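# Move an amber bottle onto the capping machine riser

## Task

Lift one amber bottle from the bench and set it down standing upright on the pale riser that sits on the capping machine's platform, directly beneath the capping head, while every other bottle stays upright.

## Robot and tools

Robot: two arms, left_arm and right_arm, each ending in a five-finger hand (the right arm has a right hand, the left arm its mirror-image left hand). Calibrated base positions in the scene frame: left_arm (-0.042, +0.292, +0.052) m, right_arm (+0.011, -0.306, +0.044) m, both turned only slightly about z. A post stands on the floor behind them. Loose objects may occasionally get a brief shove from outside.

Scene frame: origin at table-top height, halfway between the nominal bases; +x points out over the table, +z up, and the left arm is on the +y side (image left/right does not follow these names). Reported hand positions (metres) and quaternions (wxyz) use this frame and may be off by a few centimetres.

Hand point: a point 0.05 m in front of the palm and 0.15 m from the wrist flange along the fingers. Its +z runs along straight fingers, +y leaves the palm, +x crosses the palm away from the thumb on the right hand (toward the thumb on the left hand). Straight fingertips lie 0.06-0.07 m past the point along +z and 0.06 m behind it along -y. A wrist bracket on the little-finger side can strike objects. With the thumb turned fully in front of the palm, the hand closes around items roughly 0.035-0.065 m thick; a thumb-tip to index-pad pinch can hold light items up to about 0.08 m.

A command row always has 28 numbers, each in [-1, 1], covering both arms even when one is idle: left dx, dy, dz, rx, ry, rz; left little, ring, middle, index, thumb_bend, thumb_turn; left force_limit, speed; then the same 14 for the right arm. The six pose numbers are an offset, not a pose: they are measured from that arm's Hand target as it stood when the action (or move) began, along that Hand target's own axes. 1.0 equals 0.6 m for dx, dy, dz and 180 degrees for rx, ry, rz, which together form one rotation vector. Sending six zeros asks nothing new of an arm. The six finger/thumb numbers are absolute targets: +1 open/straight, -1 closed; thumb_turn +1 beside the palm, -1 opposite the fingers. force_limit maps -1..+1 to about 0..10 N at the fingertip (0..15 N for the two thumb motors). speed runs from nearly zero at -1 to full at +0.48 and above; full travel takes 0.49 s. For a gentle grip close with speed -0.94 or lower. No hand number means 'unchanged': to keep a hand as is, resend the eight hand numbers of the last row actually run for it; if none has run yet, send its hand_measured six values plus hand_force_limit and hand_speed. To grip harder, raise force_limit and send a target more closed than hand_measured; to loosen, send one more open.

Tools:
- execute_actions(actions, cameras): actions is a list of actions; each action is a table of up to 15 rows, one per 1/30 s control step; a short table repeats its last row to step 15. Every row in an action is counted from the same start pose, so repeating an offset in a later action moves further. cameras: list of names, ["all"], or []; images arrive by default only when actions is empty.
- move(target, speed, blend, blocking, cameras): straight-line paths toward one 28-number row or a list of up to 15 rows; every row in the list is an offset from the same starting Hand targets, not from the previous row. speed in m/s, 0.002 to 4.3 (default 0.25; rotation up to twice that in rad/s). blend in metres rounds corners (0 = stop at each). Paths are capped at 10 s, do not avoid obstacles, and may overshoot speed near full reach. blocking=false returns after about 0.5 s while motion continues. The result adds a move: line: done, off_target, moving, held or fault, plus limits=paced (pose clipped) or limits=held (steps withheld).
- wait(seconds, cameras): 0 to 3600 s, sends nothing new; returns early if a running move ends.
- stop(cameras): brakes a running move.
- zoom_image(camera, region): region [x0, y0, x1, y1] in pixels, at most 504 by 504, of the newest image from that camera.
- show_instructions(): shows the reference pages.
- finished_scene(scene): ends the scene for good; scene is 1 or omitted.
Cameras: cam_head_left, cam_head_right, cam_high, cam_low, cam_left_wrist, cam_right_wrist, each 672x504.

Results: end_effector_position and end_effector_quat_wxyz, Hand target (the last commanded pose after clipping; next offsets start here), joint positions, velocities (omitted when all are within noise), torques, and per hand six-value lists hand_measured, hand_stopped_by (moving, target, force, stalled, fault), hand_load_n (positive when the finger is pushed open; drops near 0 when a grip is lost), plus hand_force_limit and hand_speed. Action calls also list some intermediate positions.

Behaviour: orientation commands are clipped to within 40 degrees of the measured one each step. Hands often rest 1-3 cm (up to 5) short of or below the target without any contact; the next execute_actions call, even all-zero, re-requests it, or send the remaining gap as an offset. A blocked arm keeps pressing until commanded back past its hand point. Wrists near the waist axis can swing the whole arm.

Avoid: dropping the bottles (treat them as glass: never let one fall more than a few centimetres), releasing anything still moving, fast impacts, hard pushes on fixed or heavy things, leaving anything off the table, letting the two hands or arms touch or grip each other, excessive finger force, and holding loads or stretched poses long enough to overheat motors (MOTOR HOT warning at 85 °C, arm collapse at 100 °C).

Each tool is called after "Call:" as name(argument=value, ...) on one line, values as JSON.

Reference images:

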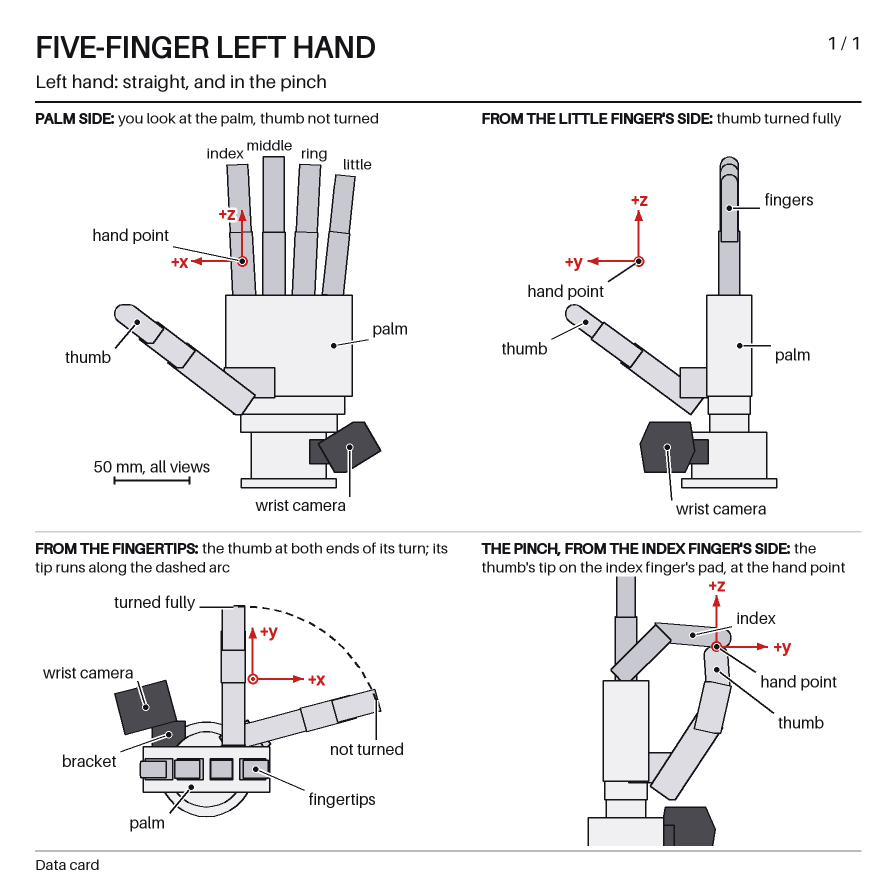

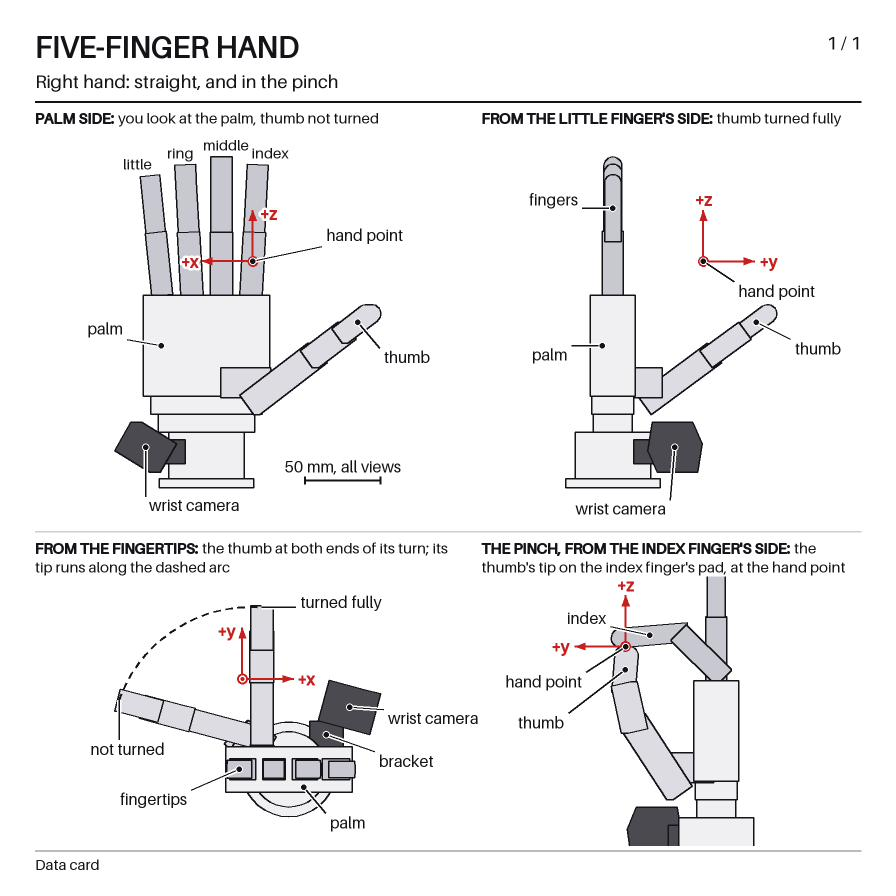

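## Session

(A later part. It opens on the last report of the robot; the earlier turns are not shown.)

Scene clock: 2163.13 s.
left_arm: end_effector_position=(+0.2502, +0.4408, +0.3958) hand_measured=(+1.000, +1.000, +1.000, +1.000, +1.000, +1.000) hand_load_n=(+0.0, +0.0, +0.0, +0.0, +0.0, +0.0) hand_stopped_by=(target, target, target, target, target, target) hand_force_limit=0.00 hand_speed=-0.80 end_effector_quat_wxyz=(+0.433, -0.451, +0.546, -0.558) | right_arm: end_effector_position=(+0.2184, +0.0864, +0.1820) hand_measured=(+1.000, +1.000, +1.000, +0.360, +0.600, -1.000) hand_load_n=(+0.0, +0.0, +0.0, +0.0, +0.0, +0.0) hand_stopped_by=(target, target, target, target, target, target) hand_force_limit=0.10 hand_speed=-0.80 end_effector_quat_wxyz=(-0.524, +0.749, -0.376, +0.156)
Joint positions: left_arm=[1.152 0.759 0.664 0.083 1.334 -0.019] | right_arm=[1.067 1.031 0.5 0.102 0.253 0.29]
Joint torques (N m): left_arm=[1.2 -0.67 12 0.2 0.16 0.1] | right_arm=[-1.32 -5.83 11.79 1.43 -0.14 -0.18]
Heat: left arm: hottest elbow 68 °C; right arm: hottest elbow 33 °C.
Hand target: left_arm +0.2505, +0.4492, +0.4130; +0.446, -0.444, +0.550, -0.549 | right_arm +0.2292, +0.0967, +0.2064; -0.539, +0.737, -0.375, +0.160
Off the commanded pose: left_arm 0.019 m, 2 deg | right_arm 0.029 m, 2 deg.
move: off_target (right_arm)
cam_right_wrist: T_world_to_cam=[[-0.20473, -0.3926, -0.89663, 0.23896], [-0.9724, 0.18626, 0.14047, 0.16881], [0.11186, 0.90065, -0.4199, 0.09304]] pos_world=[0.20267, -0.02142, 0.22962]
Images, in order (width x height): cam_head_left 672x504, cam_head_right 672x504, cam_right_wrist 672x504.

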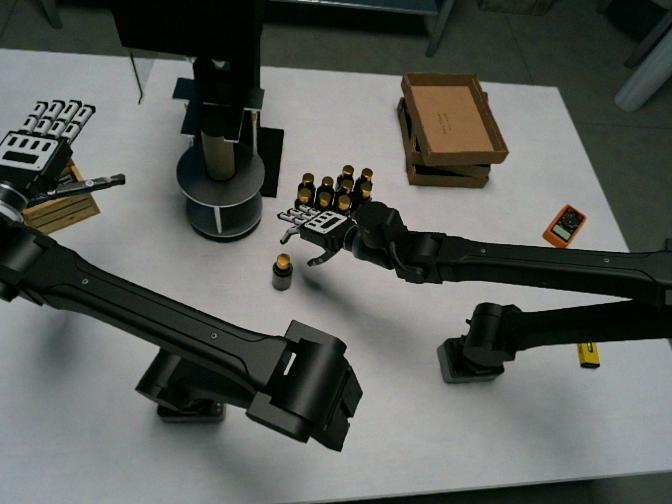

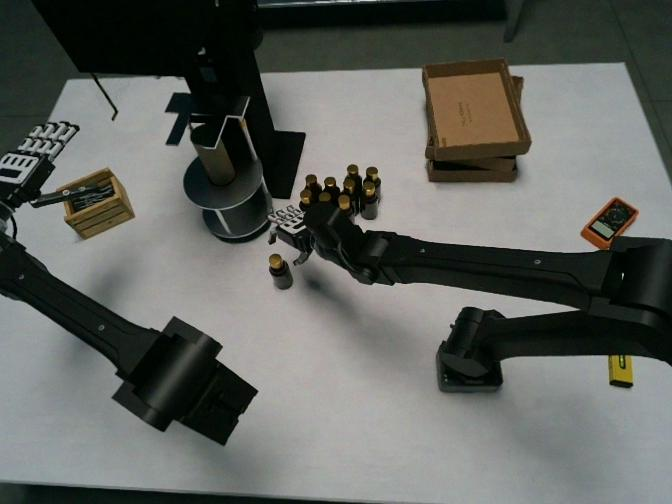

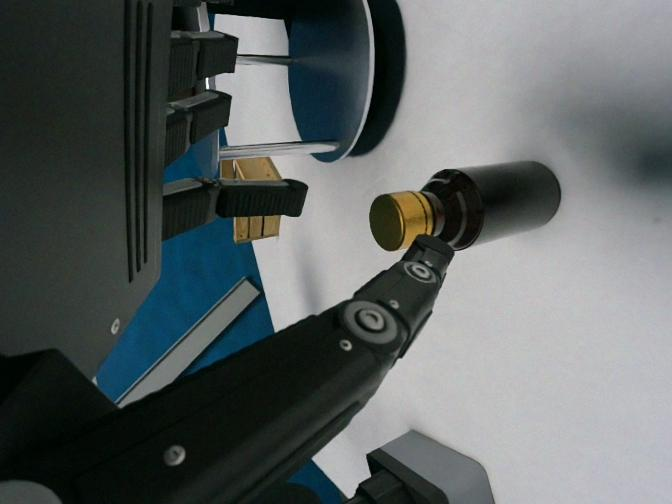

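Call:
move(target=[[0,0,0,0,0,0,1,1,1,1,1,1,0,-0.8, -0.022,-0.0203,0.0215,-0.0758,0.0129,0.2185,1,1,1,0.2,0.4,-1,0.1,-0.8]], speed=0.1, cameras=["cam_right_wrist","cam_head_left","cam_head_right"])

Call:
zoom_image(camera="cam_head_left", region=[200, 180, 350, 330])

Scene clock: 2324.53 s.
left_arm: end_effector_position=(+0.2502, +0.4408, +0.3958) hand_measured=(+1.000, +1.000, +1.000, +1.000, +1.000, +1.000) hand_load_n=(+0.0, +0.0, +0.0, +0.0, +0.0, -0.5) hand_stopped_by=(target, target, target, target, target, target) hand_force_limit=0.00 hand_speed=-0.80 end_effector_quat_wxyz=(+0.433, -0.451, +0.546, -0.558) | right_arm: end_effector_position=(+0.2206, +0.1053, +0.1953) hand_measured=(+1.000, +1.000, +1.000, +0.200, +0.400, -1.000) hand_load_n=(+0.0, +0.0, +0.0, +0.0, +0.0, +0.0) hand_stopped_by=(target, target, target, target, target, target) hand_force_limit=0.10 hand_speed=-0.80 end_effector_quat_wxyz=(-0.453, +0.635, -0.623, -0.056)
Joint positions: left_arm=[1.152 0.759 0.664 0.083 1.334 -0.019] | right_arm=[0.948 1.089 0.603 -0.137 0.045 0.932]
Joint torques (N m): left_arm=[1.2 -0.73 11.99 0.2 0.16 0.1] | right_arm=[-0.73 -5.01 11.88 1.21 -0.18 -0.03]
Heat: left arm: hottest elbow 68 °C; right arm: hottest elbow 45 °C.
Hand target: left_arm +0.2505, +0.4492, +0.4130; +0.446, -0.444, +0.550, -0.549 | right_arm +0.2335, +0.1167, +0.2153; -0.464, +0.623, -0.627, -0.061
Off the commanded pose: left_arm 0.019 m, 2 deg | right_arm 0.026 m, 2 deg.
move: off_target (right_arm)
cam_right_wrist: T_world_to_cam=[[-0.75639, -0.05614, -0.65171, 0.29718], [-0.63673, 0.29145, 0.71389, -0.03154], [0.14986, 0.95494, -0.25619, 0.03526]] pos_world=[0.19942, -0.00779, 0.22522]
Images, in order (width x height): cam_head_left 672x504, cam_head_right 672x504, cam_right_wrist 672x504.

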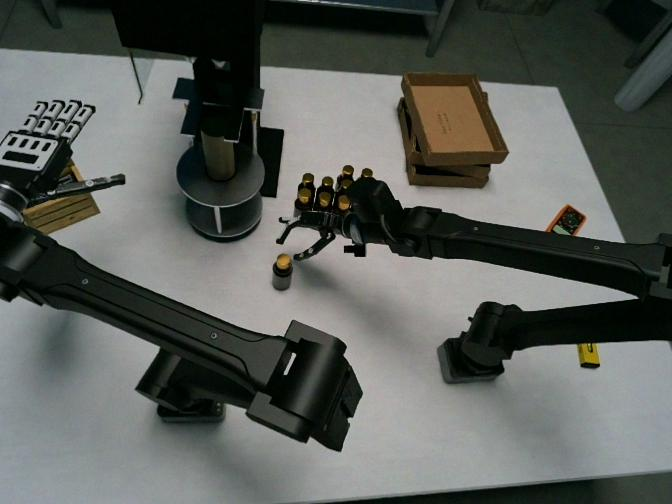

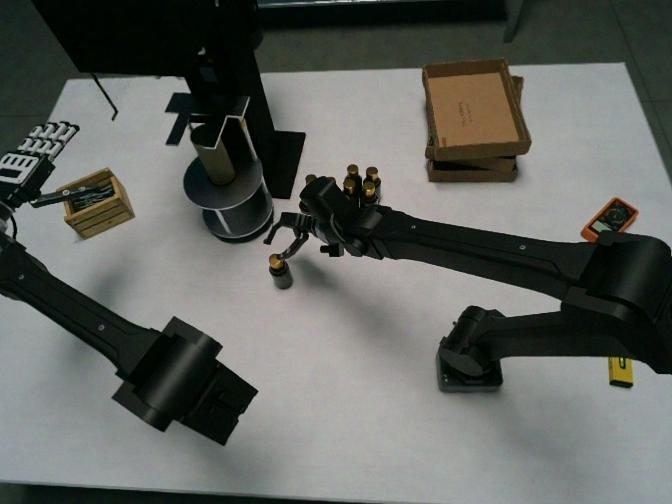

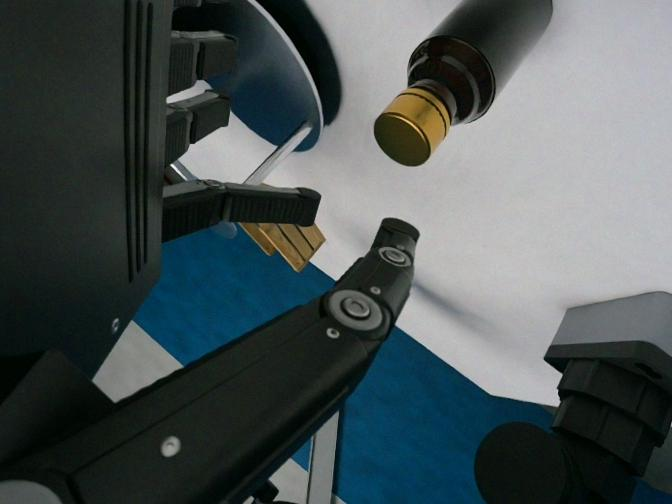

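Scaled by 3.360 from the camera's image (finer frame: 960x720).

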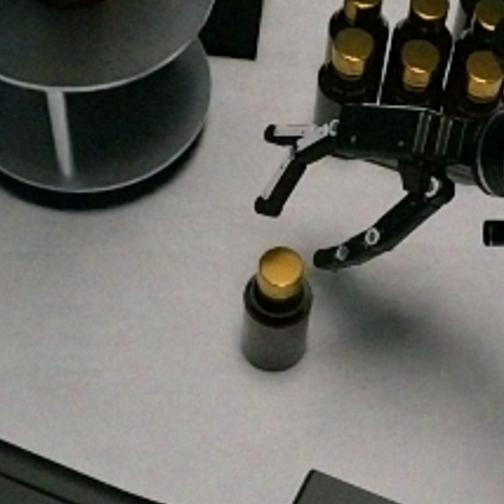

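Call:
execute_actions(actions=[], cameras=["cam_head_left", "cam_right_wrist", "cam_left_wrist"])

Scene clock: 2358.73 s.
left_arm: end_effector_position=(+0.2502, +0.4408, +0.3958) hand_measured=(+1.000, +1.000, +1.000, +1.000, +1.000, +1.000) hand_load_n=(+0.0, +0.0, +0.0, +0.0, +0.0, -0.5) hand_stopped_by=(target, target, target, target, target, target) hand_force_limit=0.00 hand_speed=-0.80 end_effector_quat_wxyz=(+0.433, -0.451, +0.546, -0.558) | right_arm: end_effector_position=(+0.2206, +0.1053, +0.1953) hand_measured=(+1.000, +1.000, +1.000, +0.200, +0.400, -1.000) hand_load_n=(+0.0, -0.5, +0.0, +0.0, +0.0, +0.0) hand_stopped_by=(target, target, target, target, target, target) hand_force_limit=0.10 hand_speed=-0.80 end_effector_quat_wxyz=(-0.453, +0.635, -0.623, -0.056)
Joint positions: left_arm=[1.152 0.759 0.664 0.083 1.334 -0.019] | right_arm=[0.948 1.089 0.603 -0.137 0.045 0.932]
Joint velocities: within noise
Joint torques (N m): left_arm=[1.2 -0.73 11.99 0.2 0.17 0.1] | right_arm=[-1.2 -5.07 11.95 1.24 -0.19 0]
Heat: left arm: hottest elbow 69 °C; right arm: hottest elbow 43 °C.
Hand target: left_arm +0.2505, +0.4492, +0.4130; +0.446, -0.444, +0.550, -0.549 | right_arm +0.2335, +0.1167, +0.2153; -0.464, +0.623, -0.627, -0.061
Off the commanded pose: left_arm 0.019 m, 2 deg | right_arm 0.026 m, 2 deg.
camera_calibration:
cam_left_wrist: T_world_to_cam=[[0.00035, -0.23069, 0.97303, -0.28021], [-0.70571, -0.68944, -0.1632, 0.53986], [0.7085, -0.68662, -0.16304, 0.30859]] pos_world=[0.16245, 0.51944, 0.41107]
cam_right_wrist: T_world_to_cam=[[-0.75652, -0.05579, -0.65158, 0.29718], [-0.63652, 0.29145, 0.71408, -0.03162], [0.15007, 0.95496, -0.25599, 0.03517]] pos_world=[0.19942, -0.00779, 0.22522]
Images, in order (width x height): cam_head_left 672x504, cam_left_wrist 672x504, cam_right_wrist 672x504.

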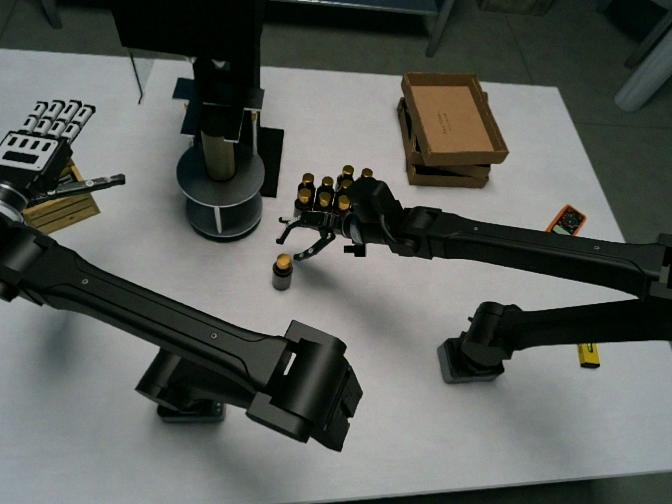

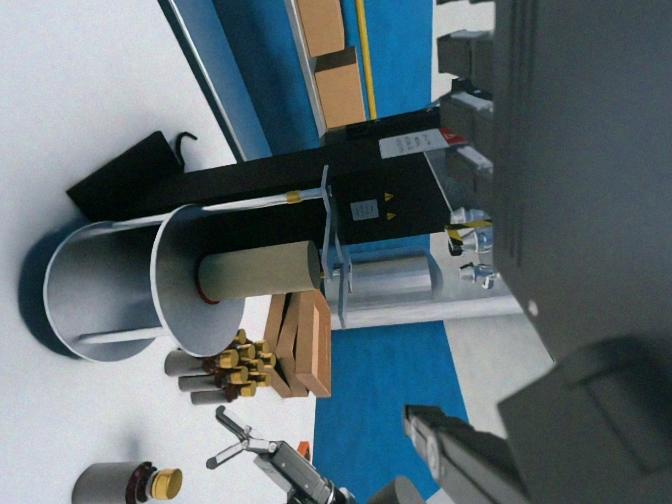

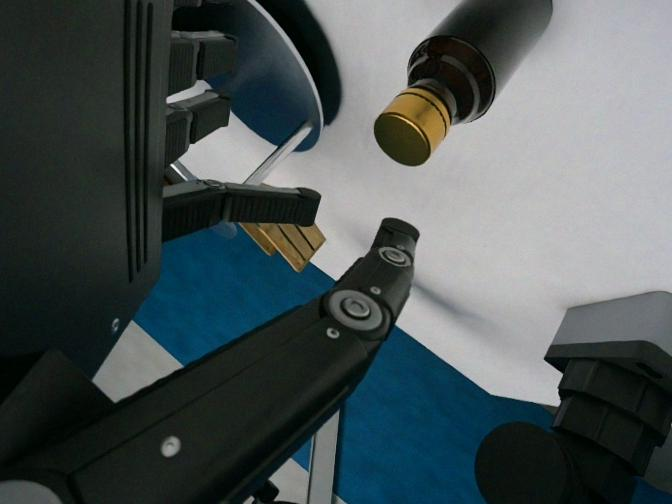

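Call:
zoom_image(camera="cam_right_wrist", region=[330, 60, 480, 180])

Call:
zoom_image(camera="cam_head_left", region=[250, 200, 350, 300])

Scaled by 3.360 from the camera's image (finer frame: 960x720).

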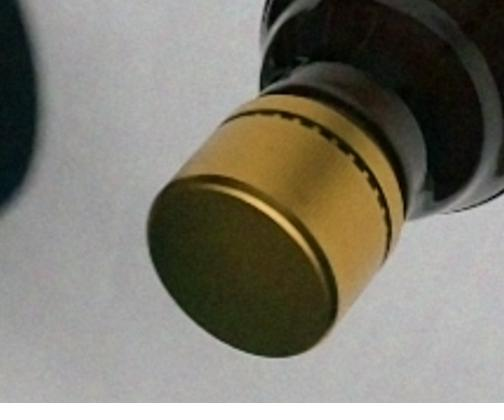

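Scaled by 5.040 from the camera's image (finer frame: 960x720).

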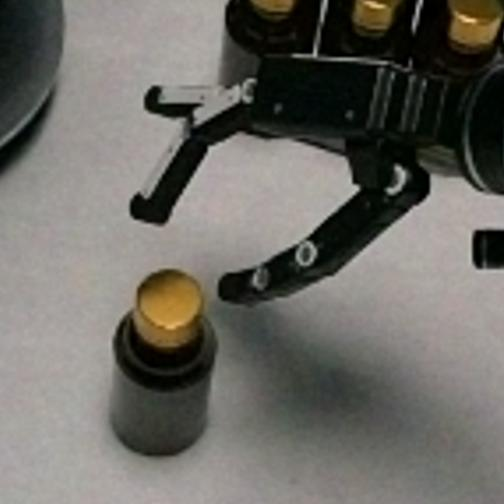

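Call:
move(target=[0,0,0,0,0,0,1,1,1,1,1,1,0,-0.8,0.055,0.042,0.0324,0,0,0,1,1,1,0.2,0.4,-1,0.1,-0.8], speed=0.06, cameras=["cam_right_wrist", "cam_head_left"])

Call:
zoom_image(camera="cam_head_left", region=[250, 200, 350, 300])

Scene clock: 2395.97 s.
left_arm: end_effector_position=(+0.2502, +0.4408, +0.3958) hand_measured=(+1.000, +1.000, +1.000, +1.000, +1.000, +1.000) hand_load_n=(+0.0, +0.0, +0.0, +0.0, +0.0, +0.0) hand_stopped_by=(target, target, target, target, target, target) hand_force_limit=0.00 hand_speed=-0.80 end_effector_quat_wxyz=(+0.433, -0.451, +0.546, -0.558) | right_arm: end_effector_position=(+0.2247, +0.1113, +0.1712) hand_measured=(+1.000, +1.000, +1.000, +0.200, +0.400, -1.000) hand_load_n=(+0.0, +0.0, +0.0, +0.0, +0.0, +0.0) hand_stopped_by=(target, target, target, target, target, target) hand_force_limit=0.10 hand_speed=-0.80 end_effector_quat_wxyz=(-0.461, +0.632, -0.621, -0.058)
Joint positions: left_arm=[1.152 0.759 0.664 0.083 1.334 -0.019] | right_arm=[0.948 1.157 0.563 -0.01 0.045 0.934]
Joint torques (N m): left_arm=[1.2 -0.73 11.99 0.2 0.17 0.1] | right_arm=[-1.38 -5.77 7.28 2.25 -0.11 -0.04]
Heat: left arm: hottest elbow 69 °C; right arm: hottest elbow 43 °C.
Hand target: left_arm +0.2505, +0.4492, +0.4130; +0.446, -0.444, +0.550, -0.549 | right_arm +0.2290, +0.1109, +0.1699; -0.464, +0.623, -0.627, -0.061
Off the commanded pose: left_arm 0.019 m, 2 deg | right_arm 0.005 m, 1 deg.
move: done
cam_right_wrist: T_world_to_cam=[[-0.75003, -0.04461, -0.6599, 0.28358], [-0.64344, 0.2802, 0.71237, -0.0105], [0.15313, 0.9589, -0.23886, 0.01858]] pos_world=[0.2031, -0.00223, 0.19906]
Images, in order (width x height): cam_head_left 672x504, cam_right_wrist 672x504.

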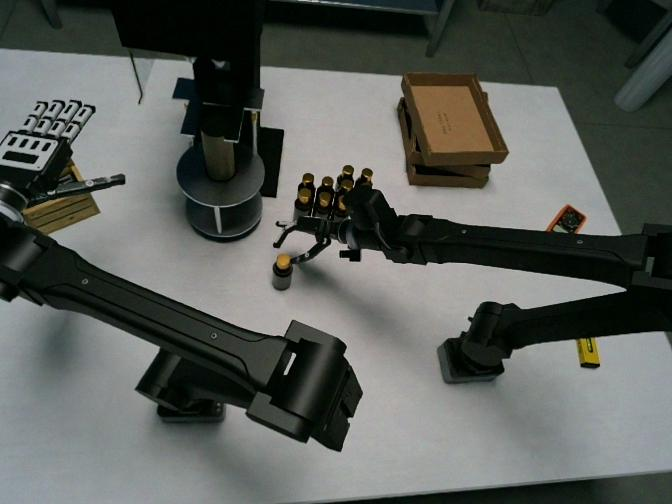

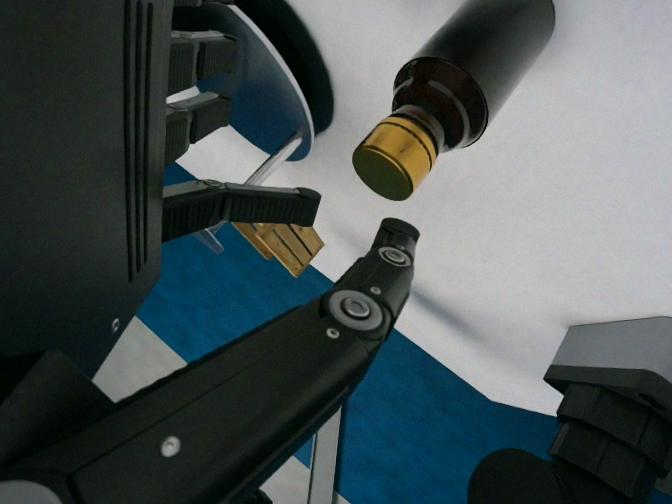

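Scaled by 5.040 from the camera's image (finer frame: 960x720).

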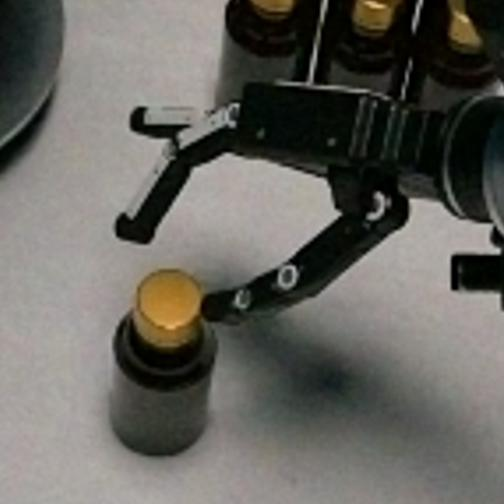

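Call:
zoom_image(camera="cam_right_wrist", region=[290, 90, 450, 250])

Scaled by 3.150 from the camera's image (finer frame: 960x720).

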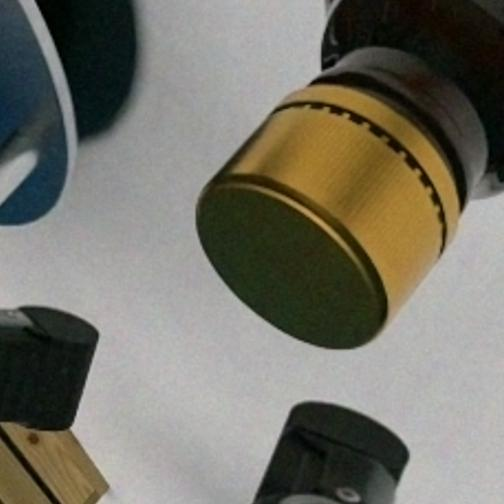

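Call:
move(target=[0,0,0,0,0,0,1,1,1,1,1,1,0,-0.8,0.022,0.0143,0.0148,0,0,0,1,1,1,0.2,0.4,-1,0.1,-0.8], speed=0.06, cameras=["cam_right_wrist", "cam_head_left", "cam_head_right"])

Call:
zoom_image(camera="cam_head_left", region=[250, 220, 330, 300])

Call:
zoom_image(camera="cam_head_right", region=[180, 200, 280, 300])

Call:
zoom_image(camera="cam_right_wrist", region=[290, 110, 450, 270])

Scene clock: 2425.37 s.
left_arm: end_effector_position=(+0.2502, +0.4408, +0.3958) hand_measured=(+1.000, +1.000, +1.000, +1.000, +1.000, +1.000) hand_load_n=(+0.0, +0.0, +0.0, +0.0, +0.0, +0.0) hand_stopped_by=(target, target, target, target, target, target) hand_force_limit=0.00 hand_speed=-0.80 end_effector_quat_wxyz=(+0.433, -0.451, +0.546, -0.558) | right_arm: end_effector_position=(+0.2240, +0.1101, +0.1528) hand_measured=(+1.000, +1.000, +1.000, +0.200, +0.400, -1.000) hand_load_n=(+0.0, +0.0, +0.0, +0.0, +0.0, +0.0) hand_stopped_by=(target, target, target, target, target, target) hand_force_limit=0.10 hand_speed=-0.80 end_effector_quat_wxyz=(-0.461, +0.632, -0.621, -0.059)
Joint positions: left_arm=[1.152 0.759 0.664 0.083 1.334 -0.019] | right_arm=[0.948 1.195 0.532 0.058 0.044 0.934]
Joint torques (N m): left_arm=[1.2 -0.73 11.97 0.18 0.17 0.1] | right_arm=[-1.55 -6.01 7.32 2.11 -0.26 -0.01]
Heat: left arm: hottest elbow 69 °C; right arm: hottest elbow 40 °C.
Hand target: left_arm +0.2505, +0.4492, +0.4130; +0.446, -0.444, +0.550, -0.549 | right_arm +0.2289, +0.1090, +0.1519; -0.464, +0.623, -0.627, -0.061
Off the commanded pose: left_arm 0.019 m, 2 deg | right_arm 0.005 m, 1 deg.
move: done
cam_right_wrist: T_world_to_cam=[[-0.75062, -0.04493, -0.65921, 0.27094], [-0.64284, 0.28027, 0.71288, 0.00235], [0.15273, 0.95887, -0.23925, 0.01558]] pos_world=[0.2025, -0.00343, 0.18066]
Images, in order (width x height): cam_head_left 672x504, cam_head_right 672x504, cam_right_wrist 672x504.

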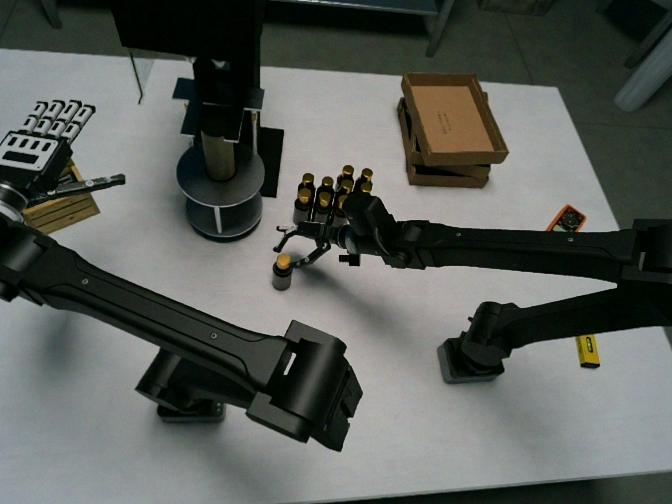

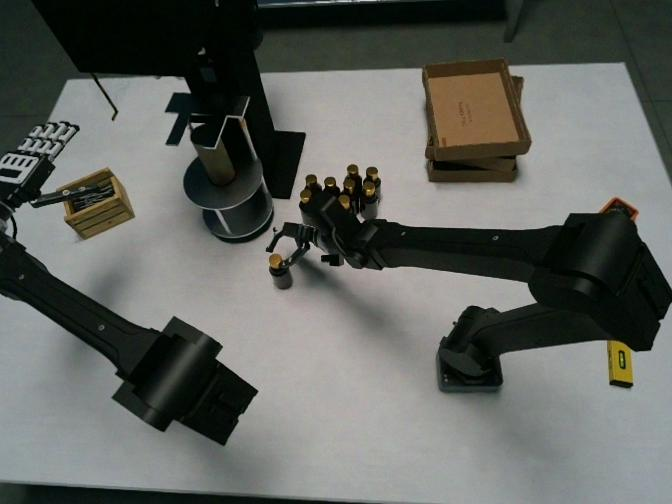

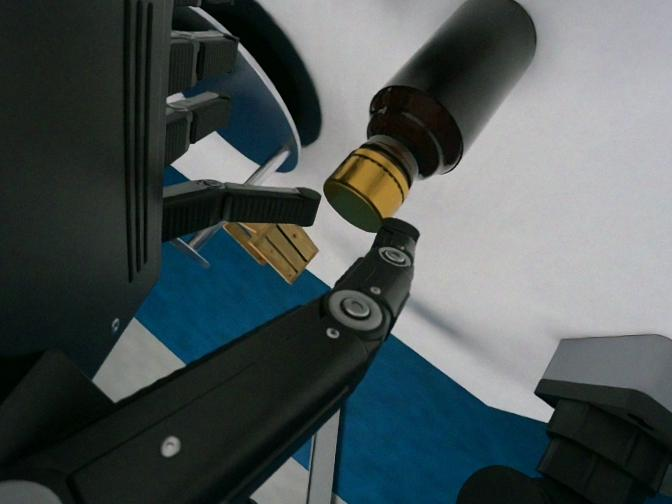

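Scaled by 6.300 from the camera's image (finer frame: 960x720).

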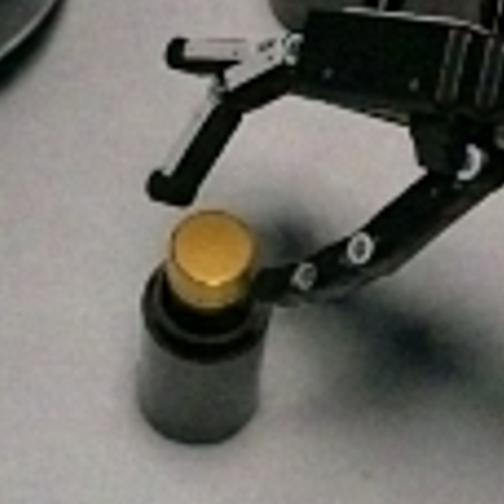

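Scaled by 5.040 from the camera's image (finer frame: 960x720).

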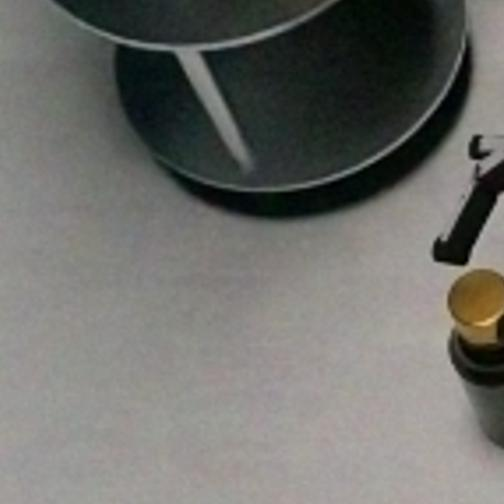

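Scaled by 3.150 from the camera's image (finer frame: 960x720).

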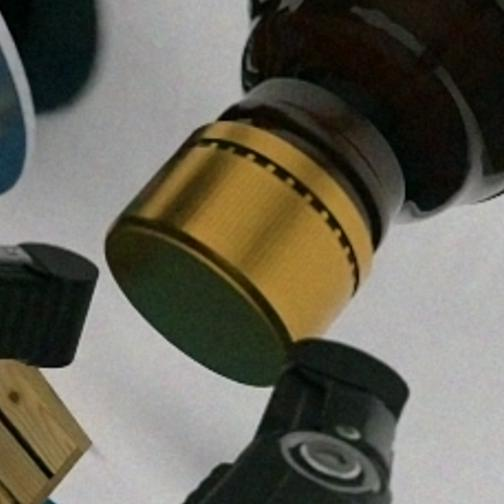

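Call:
move(target=[0,0,0,0,0,0,1,1,1,1,1,1,0,-0.8,0.02,0.01,0.015,0,0,0,1,1,1,0.2,0.4,-1,0.1,-0.8], speed=0.05, cameras=["cam_right_wrist", "cam_head_left"])

Call:
zoom_image(camera="cam_head_left", region=[250, 220, 330, 300])

Call:
zoom_image(camera="cam_right_wrist", region=[260, 140, 420, 300])

Scene clock: 2448.20 s.
left_arm: end_effector_position=(+0.2502, +0.4408, +0.3958) hand_measured=(+1.000, +1.000, +1.000, +1.000, +1.000, +1.000) hand_load_n=(+0.0, +0.0, +0.0, +0.0, +0.0, -0.5) hand_stopped_by=(target, target, target, target, target, target) hand_force_limit=0.00 hand_speed=-0.80 end_effector_quat_wxyz=(+0.433, -0.451, +0.546, -0.558) | right_arm: end_effector_position=(+0.2264, +0.1090, +0.1376) hand_measured=(+1.000, +1.000, +1.000, +0.200, +0.400, -1.000) hand_load_n=(-0.5, +0.0, +0.0, +0.0, +0.0, +0.0) hand_stopped_by=(target, target, target, target, target, target) hand_force_limit=0.10 hand_speed=-0.80 end_effector_quat_wxyz=(-0.461, +0.630, -0.622, -0.060)
Joint positions: left_arm=[1.152 0.759 0.664 0.083 1.334 -0.019] | right_arm=[0.939 1.236 0.509 0.123 0.038 0.934]
Joint torques (N m): left_arm=[1.2 -0.67 11.99 0.2 0.17 0.1] | right_arm=[-1.2 -6.12 6.54 2.1 -0.22 -0.04]
Heat: left arm: hottest elbow 69 °C; right arm: hottest elbow 37 °C.
Hand target: left_arm +0.2505, +0.4492, +0.4130; +0.446, -0.444, +0.550, -0.549 | right_arm +0.2309, +0.1075, +0.1360; -0.464, +0.623, -0.627, -0.061
Off the commanded pose: left_arm 0.019 m, 2 deg | right_arm 0.005 m, 1 deg.
move: done
cam_right_wrist: T_world_to_cam=[[-0.7522, -0.04041, -0.65769, 0.2624], [-0.64041, 0.27984, 0.71524, 0.01424], [0.15515, 0.9592, -0.23637, 0.01163]] pos_world=[0.20469, -0.00453, 0.16514]
Images, in order (width x height): cam_head_left 672x504, cam_right_wrist 672x504.

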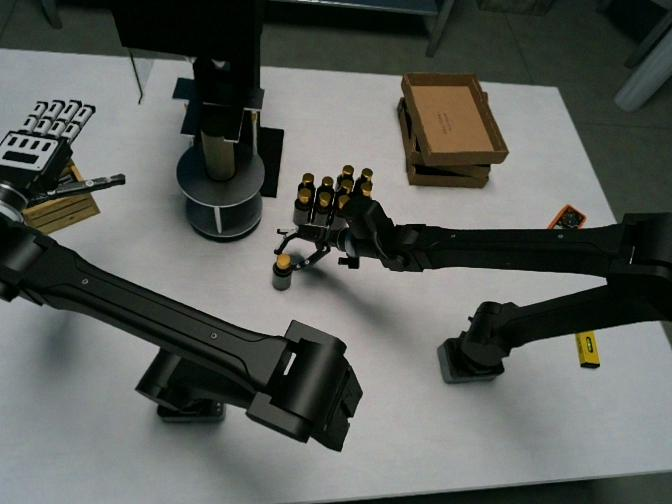

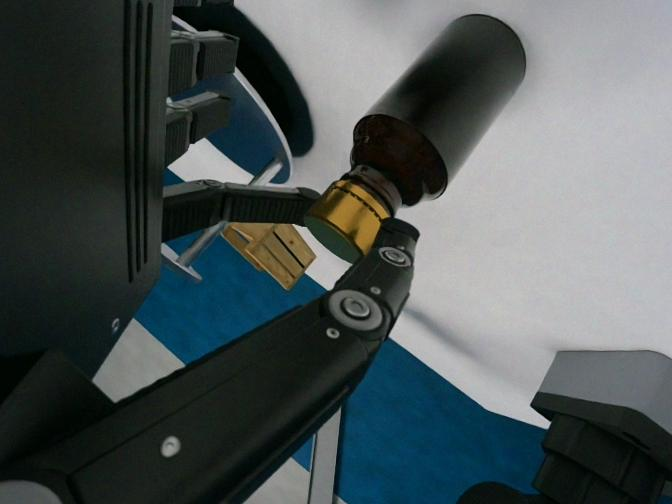

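Scaled by 6.300 from the camera's image (finer frame: 960x720).

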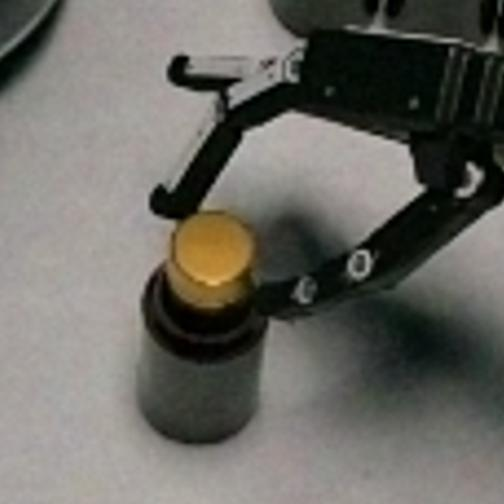

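Scaled by 3.150 from the camera's image (finer frame: 960x720).

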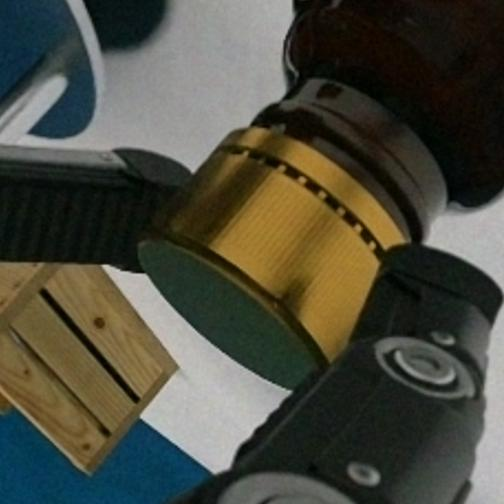

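Call:
move(target=[0,0,0,0,0,0,1,1,1,1,1,1,0,-0.8,0,0,0,0,0,0,1,1,1,0.2,0.33,-1,-0.8,-0.94])

Call:
move(target=[0,0,0,0,0,0,1,1,1,1,1,1,0,-0.8,0,0,0,0,0,0,1,1,1,-0.06,0.33,-1,-0.6,-0.95], cameras=["cam_right_wrist"])

Scene clock: 2463.03 s.
left_arm: end_effector_position=(+0.2502, +0.4408, +0.3958) hand_measured=(+1.000, +1.000, +1.000, +1.000, +1.000, +1.000) hand_load_n=(+0.0, +0.0, -0.5, +0.0, +0.0, +0.0) hand_stopped_by=(target, target, target, target, target, target) hand_force_limit=0.00 hand_speed=-0.80 end_effector_quat_wxyz=(+0.433, -0.451, +0.546, -0.558) | right_arm: end_effector_position=(+0.2264, +0.1090, +0.1376) hand_measured=(+1.000, +1.000, +1.000, +0.200, +0.330, -1.000) hand_load_n=(+0.0, +0.0, +0.0, +0.0, +0.0, +0.0) hand_stopped_by=(target, target, target, target, target, target) hand_force_limit=-0.80 hand_speed=-0.94 end_effector_quat_wxyz=(-0.461, +0.630, -0.622, -0.060)
Joint positions: left_arm=[1.152 0.759 0.664 0.083 1.334 -0.019] | right_arm=[0.939 1.236 0.509 0.123 0.038 0.934]
Joint torques (N m): left_arm=[1.26 -0.73 11.99 0.18 0.17 0.1] | right_arm=[-1.67 -6.12 6.89 2.15 -0.2 -0.06]
Heat: left arm: hottest elbow 69 °C; right arm: hottest elbow 36 °C.
Hand target: left_arm +0.2505, +0.4492, +0.4130; +0.446, -0.444, +0.550, -0.549 | right_arm +0.2309, +0.1075, +0.1360; -0.464, +0.623, -0.627, -0.061
Off the commanded pose: left_arm 0.019 m, 2 deg | right_arm 0.005 m, 1 deg.
move: done

Scene clock: 2464.43 s.
left_arm: end_effector_position=(+0.2502, +0.4408, +0.3958) hand_measured=(+1.000, +1.000, +1.000, +1.000, +1.000, +1.000) hand_load_n=(+0.0, +0.0, +0.0, +0.0, +0.0, -0.5) hand_stopped_by=(target, target, target, target, target, target) hand_force_limit=0.00 hand_speed=-0.80 end_effector_quat_wxyz=(+0.433, -0.451, +0.546, -0.558) | right_arm: end_effector_position=(+0.2272, +0.1087, +0.1376) hand_measured=(+1.000, +1.000, +1.000, +0.036, +0.330, -1.000) hand_load_n=(+0.0, +0.0, +0.0, +2.0, +1.5, -0.5) hand_stopped_by=(target, target, target, force, target, target) hand_force_limit=-0.60 hand_speed=-0.95 end_effector_quat_wxyz=(-0.461, +0.629, -0.623, -0.059)
Joint positions: left_arm=[1.152 0.759 0.664 0.083 1.334 -0.019] | right_arm=[0.937 1.236 0.509 0.123 0.037 0.934]
Joint torques (N m): left_arm=[1.2 -0.73 11.99 0.2 0.17 0.1] | right_arm=[-1.85 -6.53 6.65 2.17 -0.19 -0.11]
Heat: left arm: hottest elbow 69 °C; right arm: hottest elbow 36 °C.
Hand target: left_arm +0.2505, +0.4492, +0.4130; +0.446, -0.444, +0.550, -0.549 | right_arm +0.2310, +0.1074, +0.1360; -0.464, +0.623, -0.627, -0.061
Off the commanded pose: left_arm 0.019 m, 2 deg | right_arm 0.004 m, 1 deg.
move: done
cam_right_wrist: T_world_to_cam=[[-0.75228, -0.03895, -0.65769, 0.26278], [-0.63995, 0.28053, 0.71538, 0.01452], [0.15664, 0.95905, -0.23596, 0.01146]] pos_world=[0.20519, -0.00483, 0.16514]

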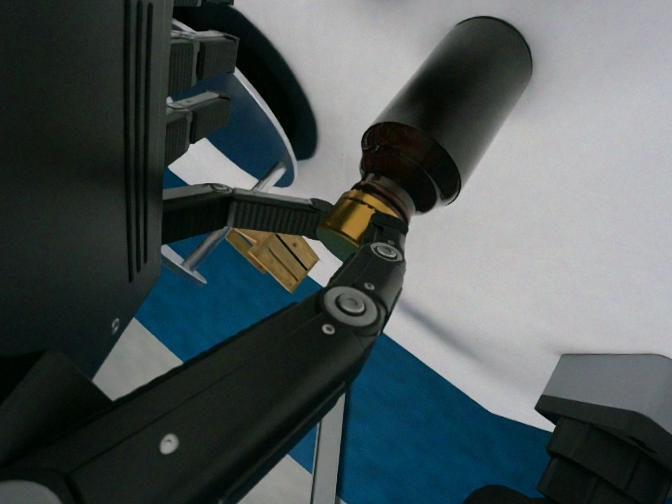

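Call:
move(target=[0,0,0,0,0,0,1,1,1,1,1,1,0,-0.8,0,0,0,0,0,0,1,1,1,-0.2,0.33,-1,0.1,-0.95], cameras=["cam_right_wrist", "cam_head_left"])

Call:
zoom_image(camera="cam_head_left", region=[250, 220, 330, 300])

Call:
zoom_image(camera="cam_right_wrist", region=[260, 140, 420, 300])

Scene clock: 2473.87 s.
left_arm: end_effector_position=(+0.2502, +0.4408, +0.3958) hand_measured=(+1.000, +1.000, +1.000, +1.000, +1.000, +1.000) hand_load_n=(+0.0, +0.0, +0.0, +0.0, +0.0, -0.5) hand_stopped_by=(target, target, target, target, target, target) hand_force_limit=0.00 hand_speed=-0.80 end_effector_quat_wxyz=(+0.433, -0.451, +0.546, -0.558) | right_arm: end_effector_position=(+0.2272, +0.1087, +0.1376) hand_measured=(+1.000, +1.000, +1.000, +0.014, +0.332, -1.000) hand_load_n=(+0.0, +0.0, +0.0, +5.0, +5.0, -1.0) hand_stopped_by=(target, target, target, force, target, target) hand_force_limit=0.10 hand_speed=-0.95 end_effector_quat_wxyz=(-0.461, +0.629, -0.623, -0.059)
Joint positions: left_arm=[1.152 0.759 0.664 0.083 1.334 -0.019] | right_arm=[0.937 1.236 0.509 0.123 0.037 0.934]
Joint torques (N m): left_arm=[1.2 -0.67 11.97 0.18 0.17 0.1] | right_arm=[-2.2 -5.95 6.82 2.09 -0.2 0.01]
Heat: left arm: hottest elbow 69 °C; right arm: hottest elbow 36 °C.
Hand target: left_arm +0.2505, +0.4492, +0.4130; +0.446, -0.444, +0.550, -0.549 | right_arm +0.2310, +0.1074, +0.1360; -0.464, +0.623, -0.627, -0.061
Off the commanded pose: left_arm 0.019 m, 2 deg | right_arm 0.004 m, 1 deg.
move: done
cam_right_wrist: T_world_to_cam=[[-0.75228, -0.03895, -0.65769, 0.26278], [-0.63995, 0.28053, 0.71538, 0.01452], [0.15664, 0.95905, -0.23596, 0.01146]] pos_world=[0.20519, -0.00483, 0.16514]
Images, in order (width x height): cam_head_left 672x504, cam_right_wrist 672x504.

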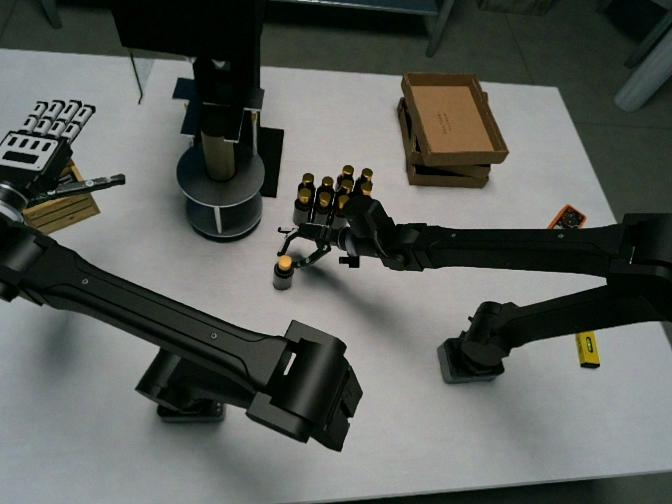

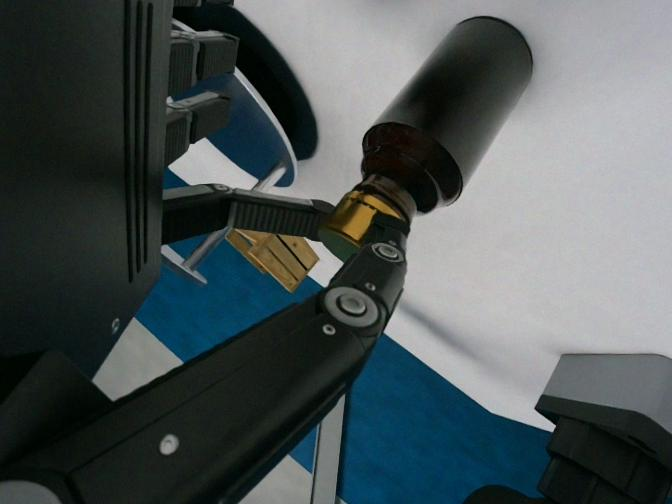

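Scaled by 6.300 from the camera's image (finer frame: 960x720).

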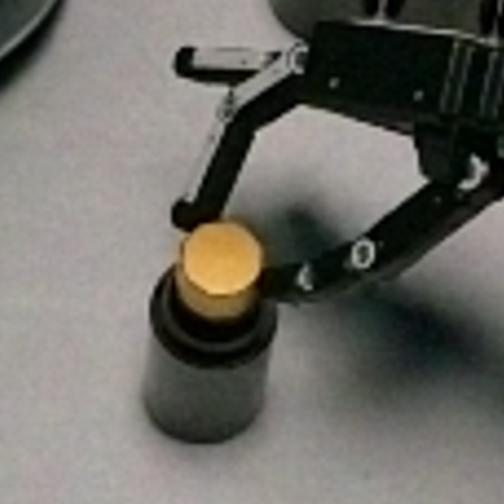

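Scaled by 3.150 from the camera's image (finer frame: 960x720).

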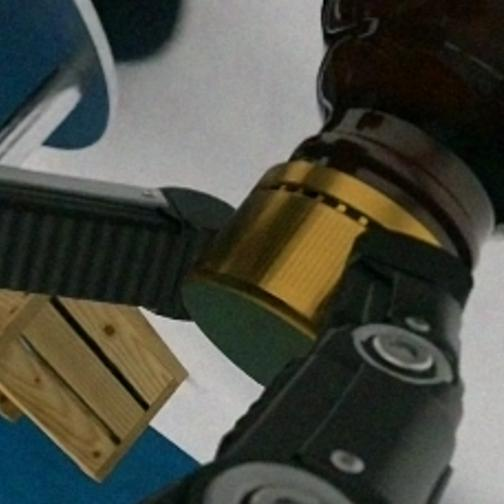

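Call:
move(target=[0,0,0,0,0,0,1,1,1,1,1,1,0,-0.8,-0.1097,-0.0835,-0.0937,0,0,0,1,1,1,-0.2,0.33,-1,0.1,-0.95], speed=0.08, cameras=["cam_right_wrist", "cam_head_left", "cam_left_wrist"])

Call:
zoom_image(camera="cam_head_left", region=[250, 200, 330, 280])

Scene clock: 2502.87 s.
left_arm: end_effector_position=(+0.2502, +0.4408, +0.3958) hand_measured=(+1.000, +1.000, +1.000, +1.000, +1.000, +1.000) hand_load_n=(+0.0, +0.0, +0.0, +0.0, +0.0, +0.0) hand_stopped_by=(target, target, target, target, target, target) hand_force_limit=0.00 hand_speed=-0.80 end_effector_quat_wxyz=(+0.433, -0.451, +0.546, -0.558) | right_arm: end_effector_position=(+0.2201, +0.0985, +0.2110) hand_measured=(+1.000, +1.000, +1.000, +0.014, +0.330, -1.000) hand_load_n=(+0.0, +0.0, +0.0, +0.0, +0.0, +0.0) hand_stopped_by=(target, target, target, force, target, target) hand_force_limit=0.10 hand_speed=-0.95 end_effector_quat_wxyz=(-0.447, +0.635, -0.628, -0.057)
Joint positions: left_arm=[1.152 0.759 0.664 0.083 1.334 -0.019] | right_arm=[0.937 1.047 0.627 -0.216 0.037 0.934]
Joint torques (N m): left_arm=[1.2 -0.73 11.99 0.18 0.17 0.1] | right_arm=[-1.67 -5.89 12.16 1.1 -0.2 -0.11]
Heat: left arm: hottest elbow 69 °C; right arm: hottest elbow 35 °C.
Hand target: left_arm +0.2505, +0.4492, +0.4130; +0.446, -0.444, +0.550, -0.549 | right_arm +0.2309, +0.1076, +0.2361; -0.464, +0.623, -0.627, -0.061
Off the commanded pose: left_arm 0.019 m, 2 deg | right_arm 0.029 m, 2 deg.
move: off_target (right_arm)
cam_left_wrist: T_world_to_cam=[[0.00035, -0.23069, 0.97303, -0.28021], [-0.70571, -0.68944, -0.1632, 0.53986], [0.7085, -0.68662, -0.16304, 0.30859]] pos_world=[0.16245, 0.51944, 0.41107]
cam_right_wrist: T_world_to_cam=[[-0.76415, -0.05602, -0.6426, 0.30639], [-0.62684, 0.29943, 0.71931, -0.04518], [0.15212, 0.95247, -0.26393, 0.04722]] pos_world=[0.19862, -0.01428, 0.24184]
Images, in order (width x height): cam_head_left 672x504, cam_left_wrist 672x504, cam_right_wrist 672x504.

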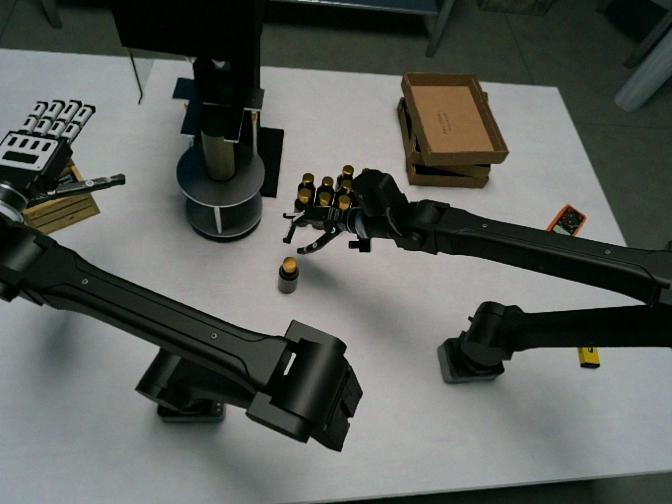

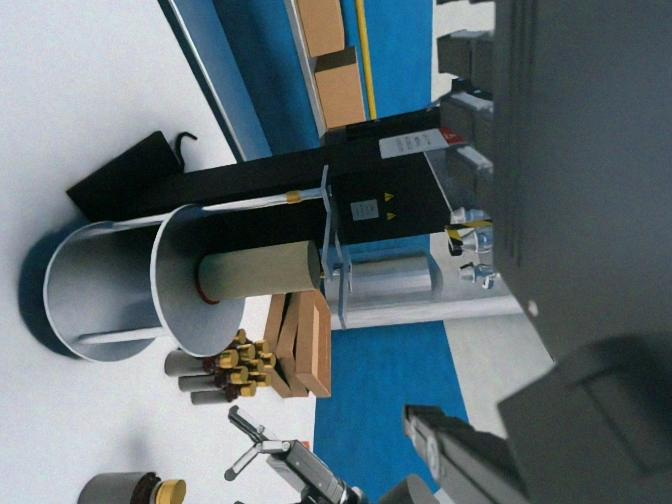

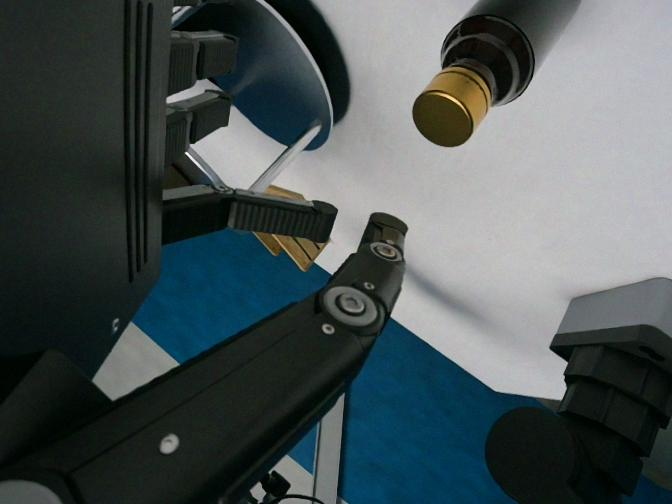

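Scaled by 6.300 from the camera's image (finer frame: 960x720).

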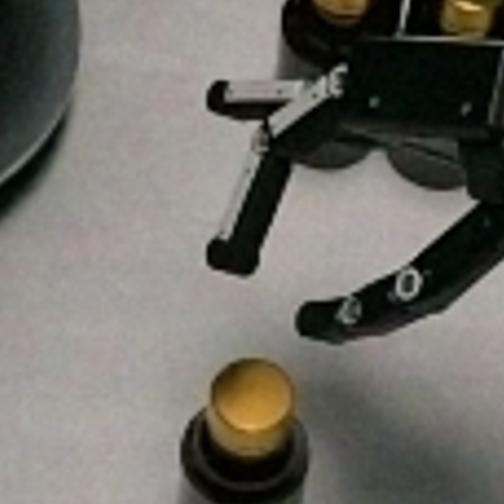

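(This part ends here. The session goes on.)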